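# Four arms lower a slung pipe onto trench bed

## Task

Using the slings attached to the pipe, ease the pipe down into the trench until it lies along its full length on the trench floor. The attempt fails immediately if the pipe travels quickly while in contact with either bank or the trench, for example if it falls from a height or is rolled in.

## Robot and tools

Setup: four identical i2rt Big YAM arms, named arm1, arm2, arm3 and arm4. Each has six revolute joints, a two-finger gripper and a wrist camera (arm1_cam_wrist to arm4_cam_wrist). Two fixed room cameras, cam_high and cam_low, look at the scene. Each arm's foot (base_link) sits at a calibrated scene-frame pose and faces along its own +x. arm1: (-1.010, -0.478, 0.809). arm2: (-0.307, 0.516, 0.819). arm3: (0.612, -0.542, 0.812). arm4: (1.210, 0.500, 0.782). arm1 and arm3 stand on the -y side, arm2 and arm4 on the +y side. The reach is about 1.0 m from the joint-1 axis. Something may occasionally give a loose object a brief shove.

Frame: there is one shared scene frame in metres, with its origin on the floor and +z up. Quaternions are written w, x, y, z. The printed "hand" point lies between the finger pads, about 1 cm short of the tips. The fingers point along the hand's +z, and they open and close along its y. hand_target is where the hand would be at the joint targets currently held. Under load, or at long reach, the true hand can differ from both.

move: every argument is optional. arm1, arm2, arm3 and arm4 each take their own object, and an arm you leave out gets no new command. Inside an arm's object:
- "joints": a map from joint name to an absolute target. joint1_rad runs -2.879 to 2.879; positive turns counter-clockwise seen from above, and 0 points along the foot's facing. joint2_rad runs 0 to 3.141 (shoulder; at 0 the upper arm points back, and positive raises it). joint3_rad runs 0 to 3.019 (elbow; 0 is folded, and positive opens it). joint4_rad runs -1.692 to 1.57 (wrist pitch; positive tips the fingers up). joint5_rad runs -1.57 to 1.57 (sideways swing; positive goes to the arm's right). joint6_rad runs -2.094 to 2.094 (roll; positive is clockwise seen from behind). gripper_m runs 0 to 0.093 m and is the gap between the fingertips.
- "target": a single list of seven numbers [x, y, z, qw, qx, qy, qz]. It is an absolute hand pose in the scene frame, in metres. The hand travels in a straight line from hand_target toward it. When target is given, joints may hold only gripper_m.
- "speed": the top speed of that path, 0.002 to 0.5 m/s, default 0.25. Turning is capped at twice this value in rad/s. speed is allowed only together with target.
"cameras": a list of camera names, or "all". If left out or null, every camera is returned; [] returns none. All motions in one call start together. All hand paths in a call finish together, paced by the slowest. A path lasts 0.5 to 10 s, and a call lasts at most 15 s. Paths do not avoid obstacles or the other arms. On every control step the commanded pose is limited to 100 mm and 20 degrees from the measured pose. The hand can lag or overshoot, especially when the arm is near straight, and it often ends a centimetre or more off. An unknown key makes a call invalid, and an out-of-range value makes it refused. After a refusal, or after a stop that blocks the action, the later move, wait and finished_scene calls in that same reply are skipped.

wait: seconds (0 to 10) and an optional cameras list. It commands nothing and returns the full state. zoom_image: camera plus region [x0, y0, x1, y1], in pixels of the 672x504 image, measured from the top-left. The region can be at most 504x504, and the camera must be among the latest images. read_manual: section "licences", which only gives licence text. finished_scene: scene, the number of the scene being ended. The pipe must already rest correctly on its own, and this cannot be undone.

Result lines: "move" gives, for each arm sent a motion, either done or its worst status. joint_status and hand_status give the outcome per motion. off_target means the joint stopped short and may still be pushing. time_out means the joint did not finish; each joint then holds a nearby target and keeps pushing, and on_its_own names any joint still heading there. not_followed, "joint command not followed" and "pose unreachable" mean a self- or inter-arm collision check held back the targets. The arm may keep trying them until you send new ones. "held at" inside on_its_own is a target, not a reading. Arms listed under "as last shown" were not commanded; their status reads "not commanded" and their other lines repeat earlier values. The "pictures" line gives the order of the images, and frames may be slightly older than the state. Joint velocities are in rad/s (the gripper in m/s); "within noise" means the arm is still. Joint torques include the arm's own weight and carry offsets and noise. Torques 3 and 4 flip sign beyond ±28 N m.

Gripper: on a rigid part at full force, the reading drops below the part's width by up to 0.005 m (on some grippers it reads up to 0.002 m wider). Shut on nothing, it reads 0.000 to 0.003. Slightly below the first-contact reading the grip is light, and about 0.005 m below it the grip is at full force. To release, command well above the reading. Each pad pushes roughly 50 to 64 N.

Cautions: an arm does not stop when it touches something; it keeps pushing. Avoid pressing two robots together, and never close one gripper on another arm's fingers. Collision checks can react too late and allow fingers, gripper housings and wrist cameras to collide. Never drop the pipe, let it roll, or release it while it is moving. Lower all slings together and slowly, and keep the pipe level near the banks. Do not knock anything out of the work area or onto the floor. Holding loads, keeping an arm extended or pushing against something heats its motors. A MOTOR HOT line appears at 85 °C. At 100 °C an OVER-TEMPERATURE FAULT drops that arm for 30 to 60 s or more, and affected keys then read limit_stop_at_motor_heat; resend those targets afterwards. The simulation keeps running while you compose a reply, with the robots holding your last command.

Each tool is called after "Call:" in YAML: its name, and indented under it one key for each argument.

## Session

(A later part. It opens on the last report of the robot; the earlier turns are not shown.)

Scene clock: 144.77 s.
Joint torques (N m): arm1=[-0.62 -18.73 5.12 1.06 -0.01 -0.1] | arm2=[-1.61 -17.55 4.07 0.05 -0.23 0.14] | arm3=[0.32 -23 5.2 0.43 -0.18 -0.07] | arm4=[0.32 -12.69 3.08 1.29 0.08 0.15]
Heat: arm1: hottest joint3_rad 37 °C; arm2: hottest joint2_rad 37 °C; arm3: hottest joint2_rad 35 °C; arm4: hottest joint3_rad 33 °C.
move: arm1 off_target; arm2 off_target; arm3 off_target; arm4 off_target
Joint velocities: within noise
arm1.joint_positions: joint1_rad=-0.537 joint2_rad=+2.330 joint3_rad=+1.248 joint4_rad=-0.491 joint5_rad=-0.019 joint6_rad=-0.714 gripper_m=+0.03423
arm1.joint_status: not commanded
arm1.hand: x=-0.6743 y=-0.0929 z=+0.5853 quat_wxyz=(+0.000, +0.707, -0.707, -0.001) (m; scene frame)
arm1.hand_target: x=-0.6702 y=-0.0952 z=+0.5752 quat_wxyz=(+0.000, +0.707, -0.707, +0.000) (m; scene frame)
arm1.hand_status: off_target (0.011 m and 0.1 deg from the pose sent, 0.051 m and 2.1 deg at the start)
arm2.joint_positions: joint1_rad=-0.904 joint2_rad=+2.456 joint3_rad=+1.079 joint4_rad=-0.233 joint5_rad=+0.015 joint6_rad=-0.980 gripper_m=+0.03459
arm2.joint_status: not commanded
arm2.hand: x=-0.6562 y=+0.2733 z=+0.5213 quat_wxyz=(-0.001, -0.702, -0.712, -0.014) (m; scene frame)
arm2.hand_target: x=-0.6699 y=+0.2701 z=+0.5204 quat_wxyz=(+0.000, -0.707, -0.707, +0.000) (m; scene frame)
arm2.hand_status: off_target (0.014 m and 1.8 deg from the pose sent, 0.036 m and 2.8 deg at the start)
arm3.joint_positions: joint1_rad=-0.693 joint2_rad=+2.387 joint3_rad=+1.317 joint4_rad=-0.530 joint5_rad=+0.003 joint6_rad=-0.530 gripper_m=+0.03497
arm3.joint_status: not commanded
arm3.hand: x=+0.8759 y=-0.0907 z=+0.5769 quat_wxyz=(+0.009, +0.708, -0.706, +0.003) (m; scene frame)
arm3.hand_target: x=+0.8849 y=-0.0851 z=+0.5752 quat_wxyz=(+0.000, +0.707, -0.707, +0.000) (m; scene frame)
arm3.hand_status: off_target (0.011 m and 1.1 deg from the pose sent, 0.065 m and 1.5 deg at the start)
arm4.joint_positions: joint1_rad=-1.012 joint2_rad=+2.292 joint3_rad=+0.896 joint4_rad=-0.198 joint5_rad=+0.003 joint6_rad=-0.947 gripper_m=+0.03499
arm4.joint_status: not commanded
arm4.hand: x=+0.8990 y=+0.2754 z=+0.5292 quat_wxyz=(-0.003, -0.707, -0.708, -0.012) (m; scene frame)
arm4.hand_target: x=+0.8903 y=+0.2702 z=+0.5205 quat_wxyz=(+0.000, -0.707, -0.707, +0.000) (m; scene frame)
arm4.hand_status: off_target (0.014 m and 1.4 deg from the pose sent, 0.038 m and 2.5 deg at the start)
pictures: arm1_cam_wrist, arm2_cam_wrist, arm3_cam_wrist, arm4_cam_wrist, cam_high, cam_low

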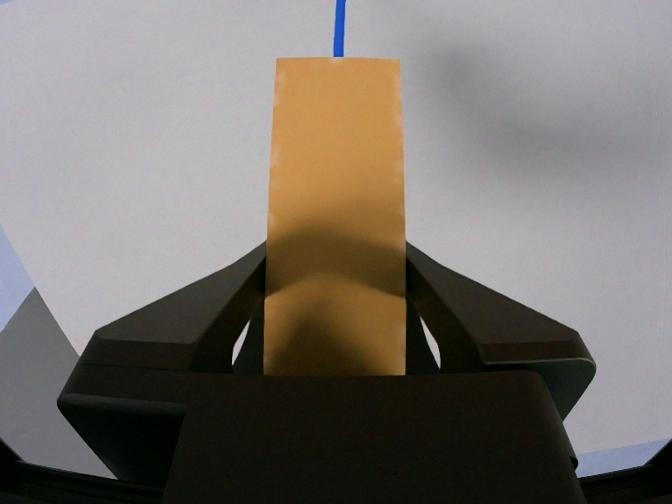

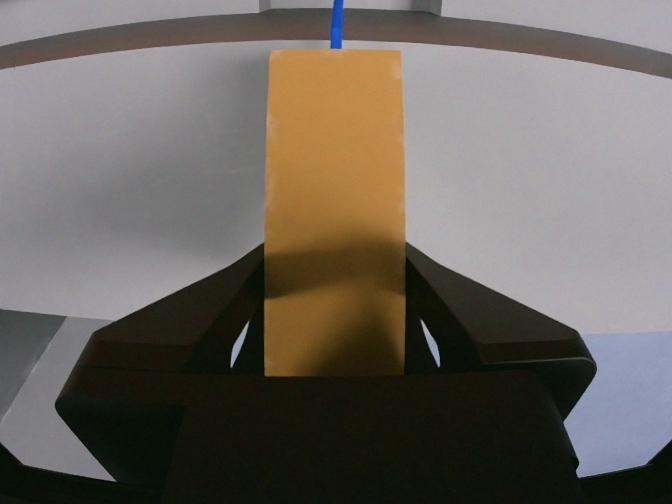

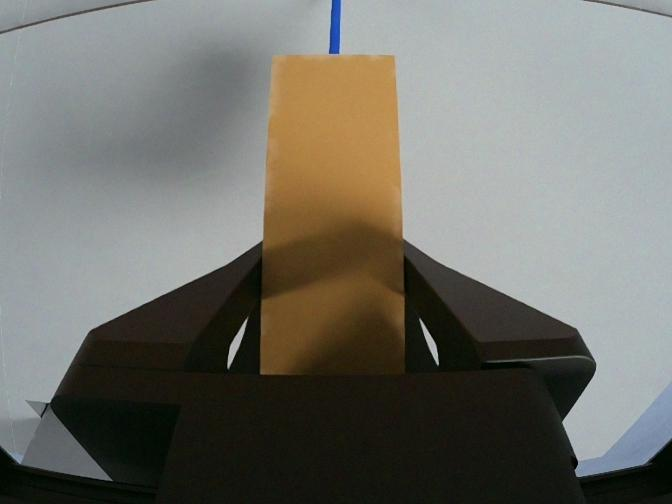

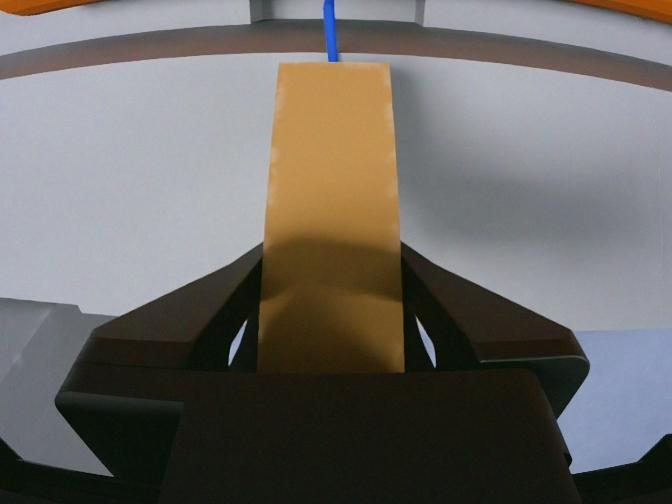

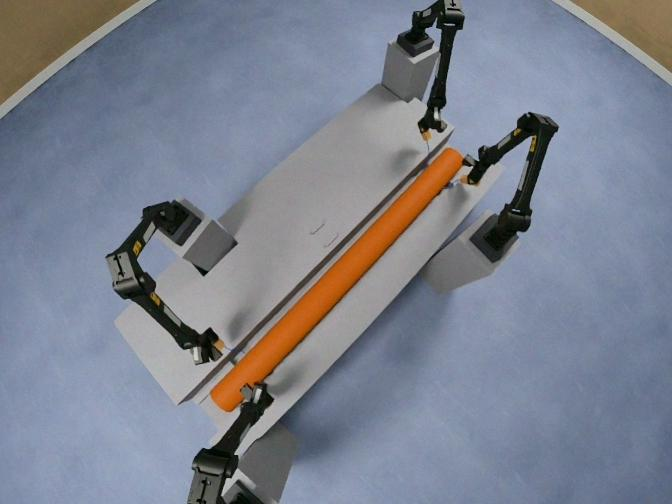

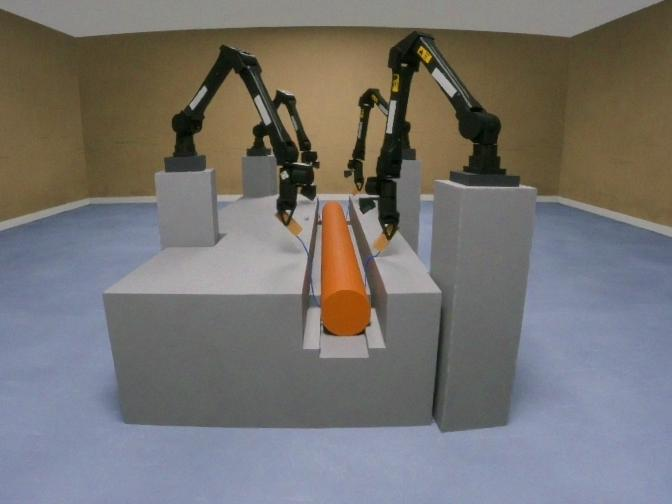

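Call:
move:
  arm1: {"target":[-0.670,-0.18,0.50,0,0.7071,-0.7071,0],"speed":0.15}
  arm2: {"target":[-0.675,0.295,0.495,0,0.7071,0.7071,0],"speed":0.15}
  arm3: {"target":[0.885,-0.18,0.50,0,0.7071,-0.7071,0],"speed":0.15}
  arm4: {"target":[0.880,0.295,0.49,0,0.7071,0.7071,0],"speed":0.15}
  cameras: []

Call:
move:
  arm1: {"target":[-0.670,-0.19,0.468,0,0.7071,-0.7071,0],"speed":0.05}
  arm2: {"target":[-0.675,0.305,0.468,0,0.7071,0.7071,0],"speed":0.05}
  arm3: {"target":[0.885,-0.19,0.468,0,0.7071,-0.7071,0],"speed":0.05}
  arm4: {"target":[0.880,0.305,0.465,0,0.7071,0.7071,0],"speed":0.05}

Scene clock: 150.47 s.
Joint torques (N m): arm1=[-0.97 -16.44 2.22 1.18 0.33 -0.04] | arm2=[-2.61 -14.68 4.37 0.49 0.7 0.22] | arm3=[-0.09 -19.14 2.09 0.72 0.3 -0.01] | arm4=[0.38 -13.1 3.58 1.32 0.11 0.13]
Heat: arm1: hottest joint3_rad 36 °C; arm2: hottest joint2_rad 37 °C; arm3: hottest joint2_rad 35 °C; arm4: hottest joint3_rad 33 °C.
move: arm1 off_target; arm2 off_target; arm3 off_target; arm4 off_target
Joint velocities: within noise
arm1.joint_positions: joint1_rad=-0.660 joint2_rad=+2.455 joint3_rad=+1.152 joint4_rad=-0.252 joint5_rad=-0.024 joint6_rad=-0.839 gripper_m=+0.03423
arm1.joint_status: not commanded
arm1.hand: x=-0.6646 y=-0.1684 z=+0.5148 quat_wxyz=(-0.010, +0.708, -0.706, -0.003) (m; scene frame)
arm1.hand_target: x=-0.6704 y=-0.1801 z=+0.5007 quat_wxyz=(+0.000, +0.707, -0.707, +0.000) (m; scene frame)
arm1.hand_status: off_target (0.020 m and 1.3 deg from the pose sent, 0.122 m and 0.1 deg at the start)
arm2.joint_positions: joint1_rad=-0.946 joint2_rad=+2.485 joint3_rad=+1.079 joint4_rad=-0.189 joint5_rad=-0.007 joint6_rad=-1.041 gripper_m=+0.03459
arm2.joint_status: not commanded
arm2.hand: x=-0.6623 y=+0.2857 z=+0.5092 quat_wxyz=(-0.011, -0.695, -0.719, -0.004) (m; scene frame)
arm2.hand_target: x=-0.6741 y=+0.2952 z=+0.4958 quat_wxyz=(+0.000, -0.707, -0.707, +0.000) (m; scene frame)
arm2.hand_status: off_target (0.021 m and 2.4 deg from the pose sent, 0.039 m and 1.8 deg at the start)
arm3.joint_positions: joint1_rad=-0.795 joint2_rad=+2.469 joint3_rad=+1.162 joint4_rad=-0.252 joint5_rad=-0.008 joint6_rad=-0.644 gripper_m=+0.03497
arm3.joint_status: not commanded
arm3.hand: x=+0.8848 y=-0.1652 z=+0.5152 quat_wxyz=(-0.010, +0.712, -0.702, -0.007) (m; scene frame)
arm3.hand_target: x=+0.8843 y=-0.1802 z=+0.5007 quat_wxyz=(+0.000, +0.707, -0.707, +0.000) (m; scene frame)
arm3.hand_status: off_target (0.021 m and 1.6 deg from the pose sent, 0.118 m and 1.1 deg at the start)
arm4.joint_positions: joint1_rad=-1.082 joint2_rad=+2.380 joint3_rad=+0.901 joint4_rad=-0.137 joint5_rad=+0.002 joint6_rad=-1.014 gripper_m=+0.03499
arm4.joint_status: not commanded
arm4.hand: x=+0.8988 y=+0.3066 z=+0.4978 quat_wxyz=(-0.007, -0.708, -0.706, -0.023) (m; scene frame)
arm4.hand_target: x=+0.8804 y=+0.2951 z=+0.4913 quat_wxyz=(+0.000, -0.707, -0.707, +0.000) (m; scene frame)
arm4.hand_status: off_target (0.023 m and 2.7 deg from the pose sent, 0.048 m and 1.4 deg at the start)
pictures: none
No camera images: "cameras" was empty.

Scene clock: 151.73 s.
Joint torques (N m): arm1=[-0.21 -14.45 3.56 1.31 0.16 0.02] | arm2=[-1.9 -15.38 4.19 0.47 0.43 0.24] | arm3=[0.79 -18.26 3.28 0.58 0.12 0.06] | arm4=[0.26 -13.8 2.95 1.21 0.05 0.13]
Heat: arm1: hottest joint3_rad 36 °C; arm2: hottest joint2_rad 37 °C; arm3: hottest joint2_rad 35 °C; arm4: hottest joint3_rad 33 °C.
move: arm1 off_target; arm2 off_target; arm3 off_target; arm4 off_target
Joint velocities: within noise
arm1.joint_positions: joint1_rad=-0.685 joint2_rad=+2.509 joint3_rad=+1.150 joint4_rad=-0.202 joint5_rad=-0.021 joint6_rad=-0.863 gripper_m=+0.03423
arm1.joint_status: not commanded
arm1.hand: x=-0.6659 y=-0.1858 z=+0.4913 quat_wxyz=(-0.007, +0.707, -0.707, -0.002) (m; scene frame)
arm1.hand_target: x=-0.6708 y=-0.1907 z=+0.4692 quat_wxyz=(+0.000, +0.707, -0.707, +0.000) (m; scene frame)
arm1.hand_status: off_target (0.024 m and 0.9 deg from the pose sent, 0.052 m and 1.3 deg at the start)
arm2.joint_positions: joint1_rad=-0.978 joint2_rad=+2.563 joint3_rad=+1.104 joint4_rad=-0.147 joint5_rad=+0.000 joint6_rad=-1.064 gripper_m=+0.03459
arm2.joint_status: not commanded
arm2.hand: x=-0.6612 y=+0.3026 z=+0.4792 quat_wxyz=(-0.010, -0.698, -0.716, -0.010) (m; scene frame)
arm2.hand_target: x=-0.6745 y=+0.3053 z=+0.4688 quat_wxyz=(+0.000, -0.707, -0.707, +0.000) (m; scene frame)
arm2.hand_status: off_target (0.018 m and 2.2 deg from the pose sent, 0.047 m and 2.4 deg at the start)
arm3.joint_positions: joint1_rad=-0.821 joint2_rad=+2.541 joint3_rad=+1.162 joint4_rad=-0.195 joint5_rad=-0.004 joint6_rad=-0.663 gripper_m=+0.03497
arm3.joint_status: not commanded
arm3.hand: x=+0.8840 y=-0.1869 z=+0.4839 quat_wxyz=(-0.003, +0.709, -0.705, -0.004) (m; scene frame)
arm3.hand_target: x=+0.8847 y=-0.1904 z=+0.4686 quat_wxyz=(+0.000, +0.707, -0.707, +0.000) (m; scene frame)
arm3.hand_status: off_target (0.016 m and 0.7 deg from the pose sent, 0.053 m and 1.6 deg at the start)
arm4.joint_positions: joint1_rad=-1.103 joint2_rad=+2.458 joint3_rad=+0.925 joint4_rad=-0.085 joint5_rad=+0.003 joint6_rad=-1.037 gripper_m=+0.03499
arm4.joint_status: not commanded
arm4.hand: x=+0.8998 y=+0.3161 z=+0.4706 quat_wxyz=(-0.007, -0.707, -0.707, -0.024) (m; scene frame)
arm4.hand_target: x=+0.8804 y=+0.3052 z=+0.4661 quat_wxyz=(+0.000, -0.707, -0.707, +0.000) (m; scene frame)
arm4.hand_status: off_target (0.023 m and 2.9 deg from the pose sent, 0.038 m and 2.7 deg at the start)
pictures: arm1_cam_wrist, arm2_cam_wrist, arm3_cam_wrist, arm4_cam_wrist, cam_high, cam_low

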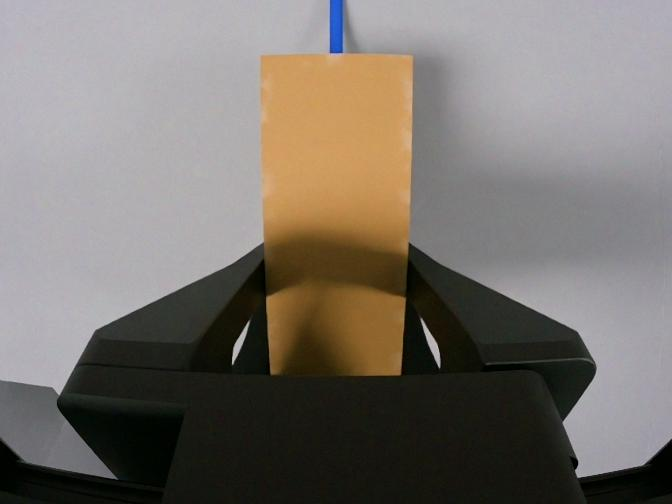

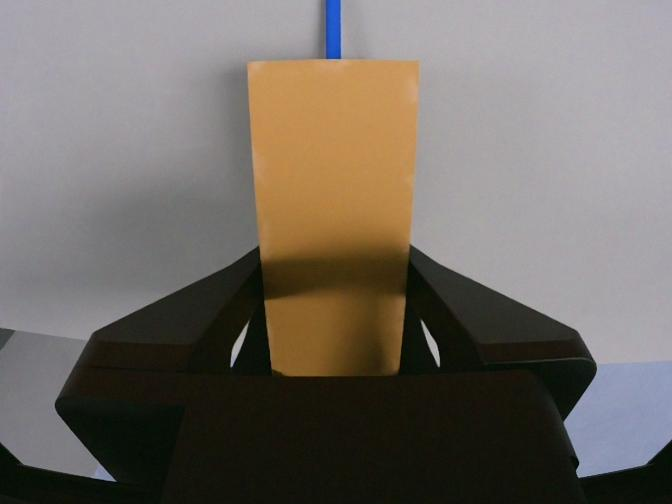

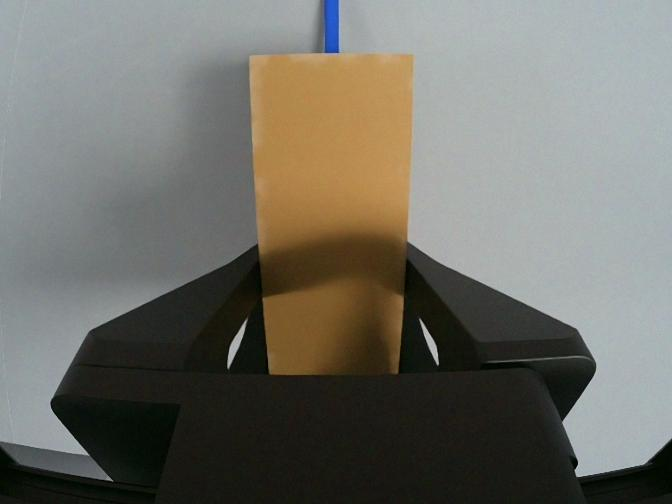

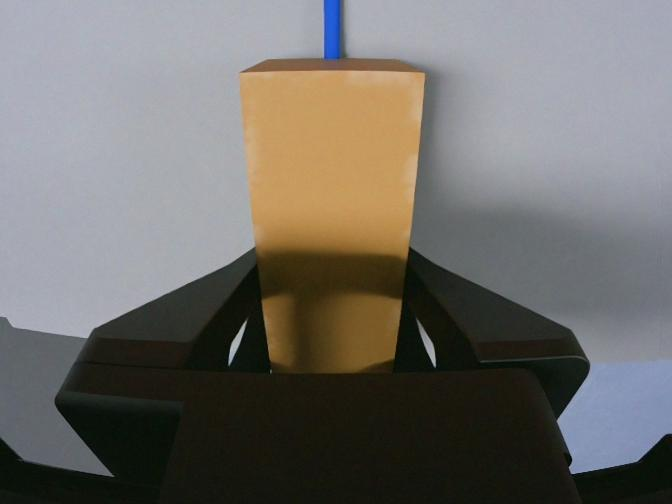

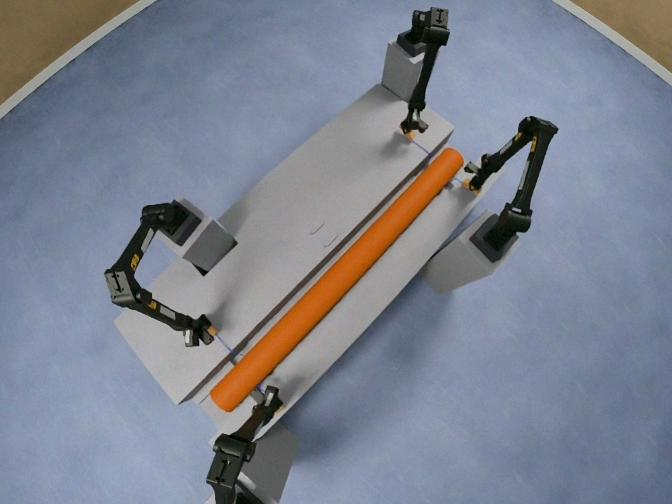

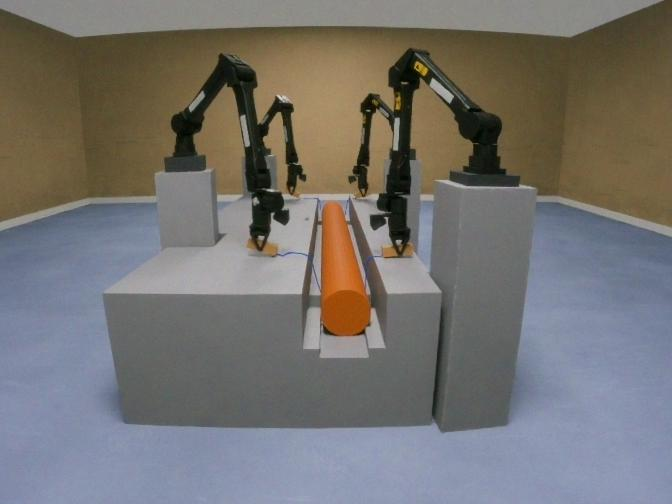

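Call:
move:
  arm1: {"joints":{"gripper_m":0.06}}
  arm2: {"joints":{"gripper_m":0.06}}
  arm3: {"joints":{"gripper_m":0.06}}
  arm4: {"joints":{"gripper_m":0.06}}
  cameras: []

Call:
move:
  arm1: {"target":[-0.668,-0.19,0.60,0,0.7071,-0.7071,0],"speed":0.15}
  arm2: {"target":[-0.665,0.305,0.60,0,0.7071,0.7071,0],"speed":0.15}
  arm3: {"target":[0.885,-0.19,0.60,0,0.7071,-0.7071,0],"speed":0.15}
  arm4: {"target":[0.895,0.312,0.60,0,0.7071,0.7071,0],"speed":0.15}

Scene clock: 155.67 s.
Joint torques (N m): arm1=[0.09 -16.91 2.67 0.98 0.03 0.04] | arm2=[-1.67 -17.2 2.67 0.06 -0.09 0.2] | arm3=[0.97 -20.31 2.45 0.43 -0.04 0.05] | arm4=[0.32 -15.15 1.13 0.61 0.05 0.14]
Heat: arm1: hottest joint3_rad 36 °C; arm2: hottest joint2_rad 37 °C; arm3: hottest joint2_rad 35 °C; arm4: hottest joint3_rad 32 °C.
move: arm1 done; arm2 done; arm3 done; arm4 done
Joint velocities: within noise
arm1.joint_positions: joint1_rad=-0.684 joint2_rad=+2.539 joint3_rad=+1.162 joint4_rad=-0.196 joint5_rad=-0.018 joint6_rad=-0.863 gripper_m=+0.05993
arm1.joint_status: all done
arm1.hand: x=-0.6695 y=-0.1893 z=+0.4795 quat_wxyz=(-0.001, +0.708, -0.707, -0.001) (m; scene frame)
arm1.hand_target: x=-0.6708 y=-0.1906 z=+0.4693 quat_wxyz=(+0.000, +0.707, -0.707, +0.000) (m; scene frame)
arm1.hand_status: not commanded
arm2.joint_positions: joint1_rad=-0.979 joint2_rad=+2.582 joint3_rad=+1.121 joint4_rad=-0.135 joint5_rad=+0.012 joint6_rad=-1.062 gripper_m=+0.05995
arm2.joint_status: all done
arm2.hand: x=-0.6663 y=+0.3026 z=+0.4723 quat_wxyz=(-0.003, -0.699, -0.715, -0.007) (m; scene frame)
arm2.hand_target: x=-0.6746 y=+0.3053 z=+0.4687 quat_wxyz=(+0.000, -0.707, -0.707, +0.000) (m; scene frame)
arm2.hand_status: not commanded
arm3.joint_positions: joint1_rad=-0.821 joint2_rad=+2.564 joint3_rad=+1.172 joint4_rad=-0.192 joint5_rad=+0.001 joint6_rad=-0.663 gripper_m=+0.05993
arm3.joint_status: all done
arm3.hand: x=+0.8821 y=-0.1906 z=+0.4746 quat_wxyz=(+0.002, +0.709, -0.705, -0.001) (m; scene frame)
arm3.hand_target: x=+0.8847 y=-0.1904 z=+0.4687 quat_wxyz=(+0.000, +0.707, -0.707, +0.000) (m; scene frame)
arm3.hand_status: not commanded
arm4.joint_positions: joint1_rad=-1.103 joint2_rad=+2.468 joint3_rad=+0.952 joint4_rad=-0.068 joint5_rad=+0.003 joint6_rad=-1.037 gripper_m=+0.05991
arm4.joint_status: all done
arm4.hand: x=+0.8854 y=+0.3076 z=+0.4674 quat_wxyz=(-0.002, -0.707, -0.707, -0.007) (m; scene frame)
arm4.hand_target: x=+0.8804 y=+0.3052 z=+0.4662 quat_wxyz=(+0.000, -0.707, -0.707, +0.000) (m; scene frame)
arm4.hand_status: not commanded
pictures: none
No camera images: "cameras" was empty.

Scene clock: 157.23 s.
Joint torques (N m): arm1=[-1.03 -18.43 3.07 0.17 0.07 -0.07] | arm2=[-0.56 -16.85 2.89 -0.83 -0.09 0.22] | arm3=[0.97 -20.84 2.85 -0.35 -0.09 0.06] | arm4=[0.67 -14.15 1.87 -0.16 0.05 0.22]
Heat: arm1: hottest joint3_rad 36 °C; arm2: hottest joint2_rad 37 °C; arm3: hottest joint2_rad 35 °C; arm4: hottest joint3_rad 32 °C.
move: arm1 done; arm2 done; arm3 done; arm4 done
Joint velocities: within noise
arm1.joint_positions: joint1_rad=-0.684 joint2_rad=+2.230 joint3_rad=+1.039 joint4_rad=-0.373 joint5_rad=-0.018 joint6_rad=-0.863 gripper_m=+0.05993
arm1.joint_status: not commanded
arm1.hand: x=-0.6671 y=-0.1847 z=+0.5985 quat_wxyz=(-0.006, +0.708, -0.706, -0.001) (m; scene frame)
arm1.hand_target: x=-0.6679 y=-0.1898 z=+0.6000 quat_wxyz=(+0.000, +0.707, -0.707, +0.000) (m; scene frame)
arm1.hand_status: done (0.006 m and 0.7 deg from the pose sent, 0.121 m and 0.2 deg at the start)
arm2.joint_positions: joint1_rad=-0.979 joint2_rad=+2.230 joint3_rad=+0.952 joint4_rad=-0.287 joint5_rad=+0.012 joint6_rad=-1.046 gripper_m=+0.05995
arm2.joint_status: not commanded
arm2.hand: x=-0.6701 y=+0.3024 z=+0.6003 quat_wxyz=(+0.001, -0.705, -0.709, +0.008) (m; scene frame)
arm2.hand_target: x=-0.6651 y=+0.3050 z=+0.6000 quat_wxyz=(+0.000, -0.707, -0.707, +0.000) (m; scene frame)
arm2.hand_status: done (0.006 m and 1.0 deg from the pose sent, 0.128 m and 1.5 deg at the start)
arm3.joint_positions: joint1_rad=-0.821 joint2_rad=+2.242 joint3_rad=+1.034 joint4_rad=-0.368 joint5_rad=+0.001 joint6_rad=-0.663 gripper_m=+0.05993
arm3.joint_status: not commanded
arm3.hand: x=+0.8846 y=-0.1882 z=+0.5981 quat_wxyz=(-0.002, +0.709, -0.705, -0.001) (m; scene frame)
arm3.hand_target: x=+0.8850 y=-0.1900 z=+0.5999 quat_wxyz=(+0.000, +0.707, -0.707, +0.000) (m; scene frame)
arm3.hand_status: done (0.003 m and 0.5 deg from the pose sent, 0.126 m and 0.5 deg at the start)
arm4.joint_positions: joint1_rad=-1.103 joint2_rad=+2.072 joint3_rad=+0.777 joint4_rad=-0.266 joint5_rad=+0.003 joint6_rad=-1.037 gripper_m=+0.05991
arm4.joint_status: not commanded
arm4.hand: x=+0.8914 y=+0.3118 z=+0.5978 quat_wxyz=(+0.001, -0.707, -0.707, +0.004) (m; scene frame)
arm4.hand_target: x=+0.8951 y=+0.3120 z=+0.5999 quat_wxyz=(+0.000, -0.707, -0.707, +0.000) (m; scene frame)
arm4.hand_status: done (0.004 m and 0.5 deg from the pose sent, 0.133 m and 0.9 deg at the start)
pictures: arm1_cam_wrist, arm2_cam_wrist, arm3_cam_wrist, arm4_cam_wrist, cam_high, cam_low

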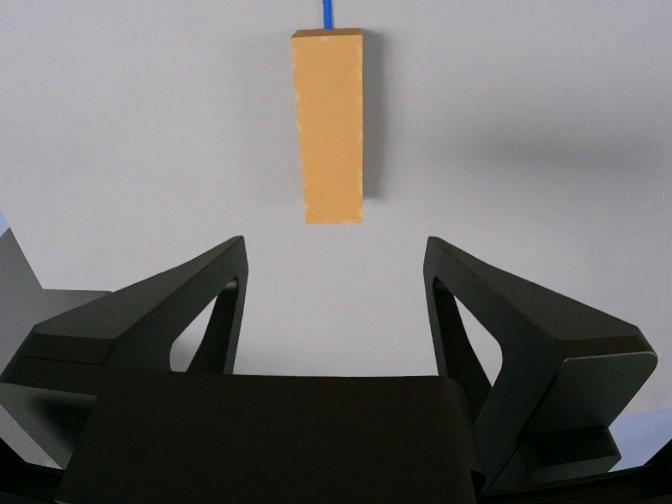

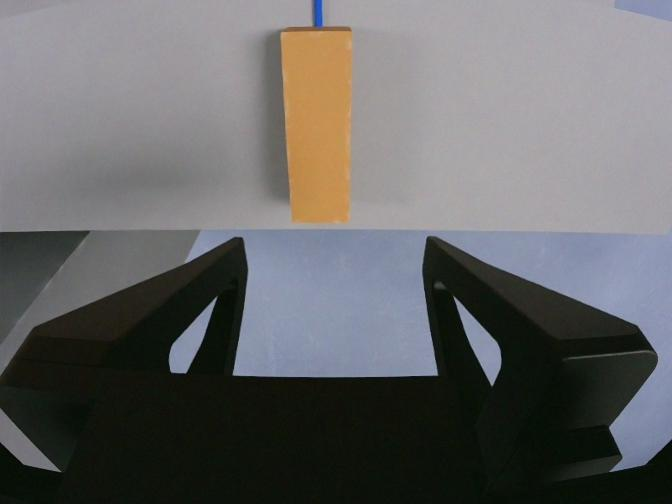

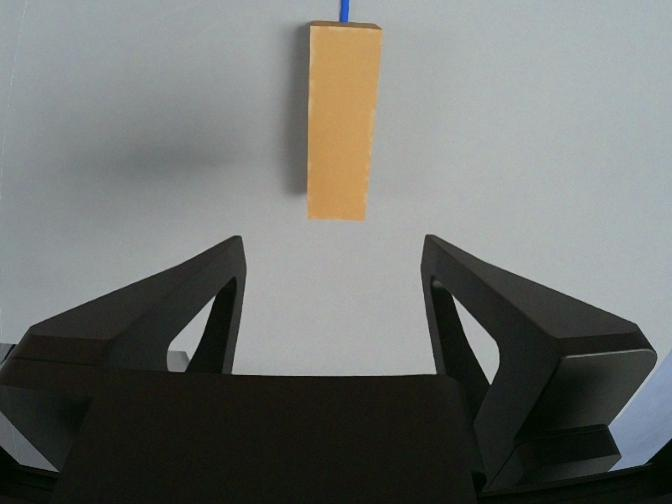

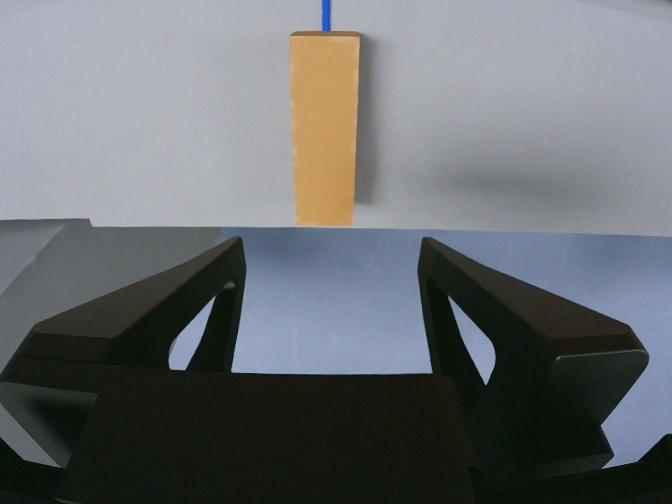

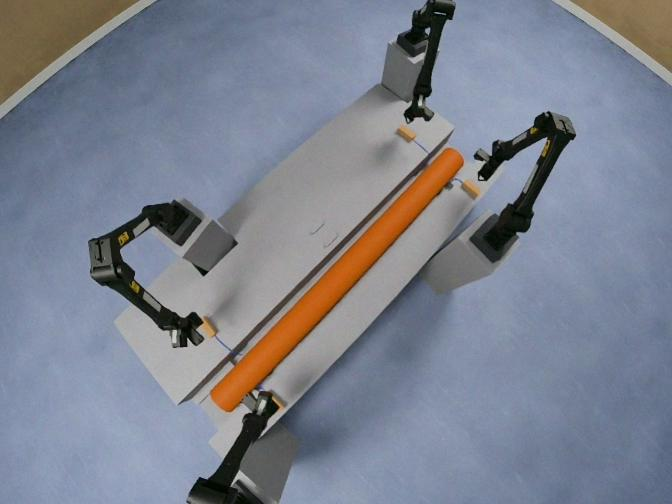

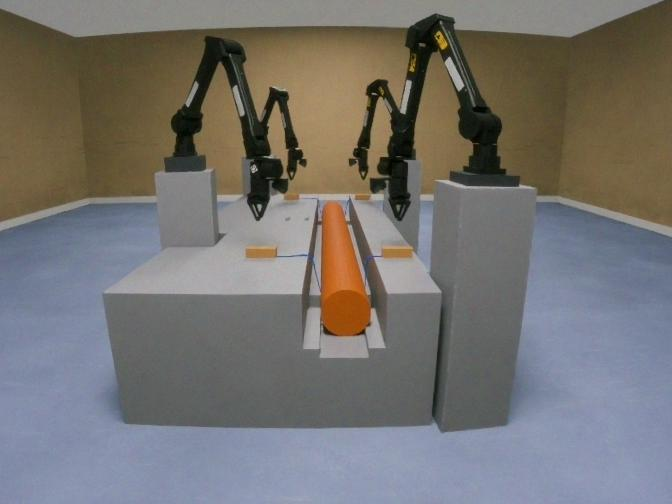

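Call:
finished_scene:
  scene: 1

The scene is finished: the task was done.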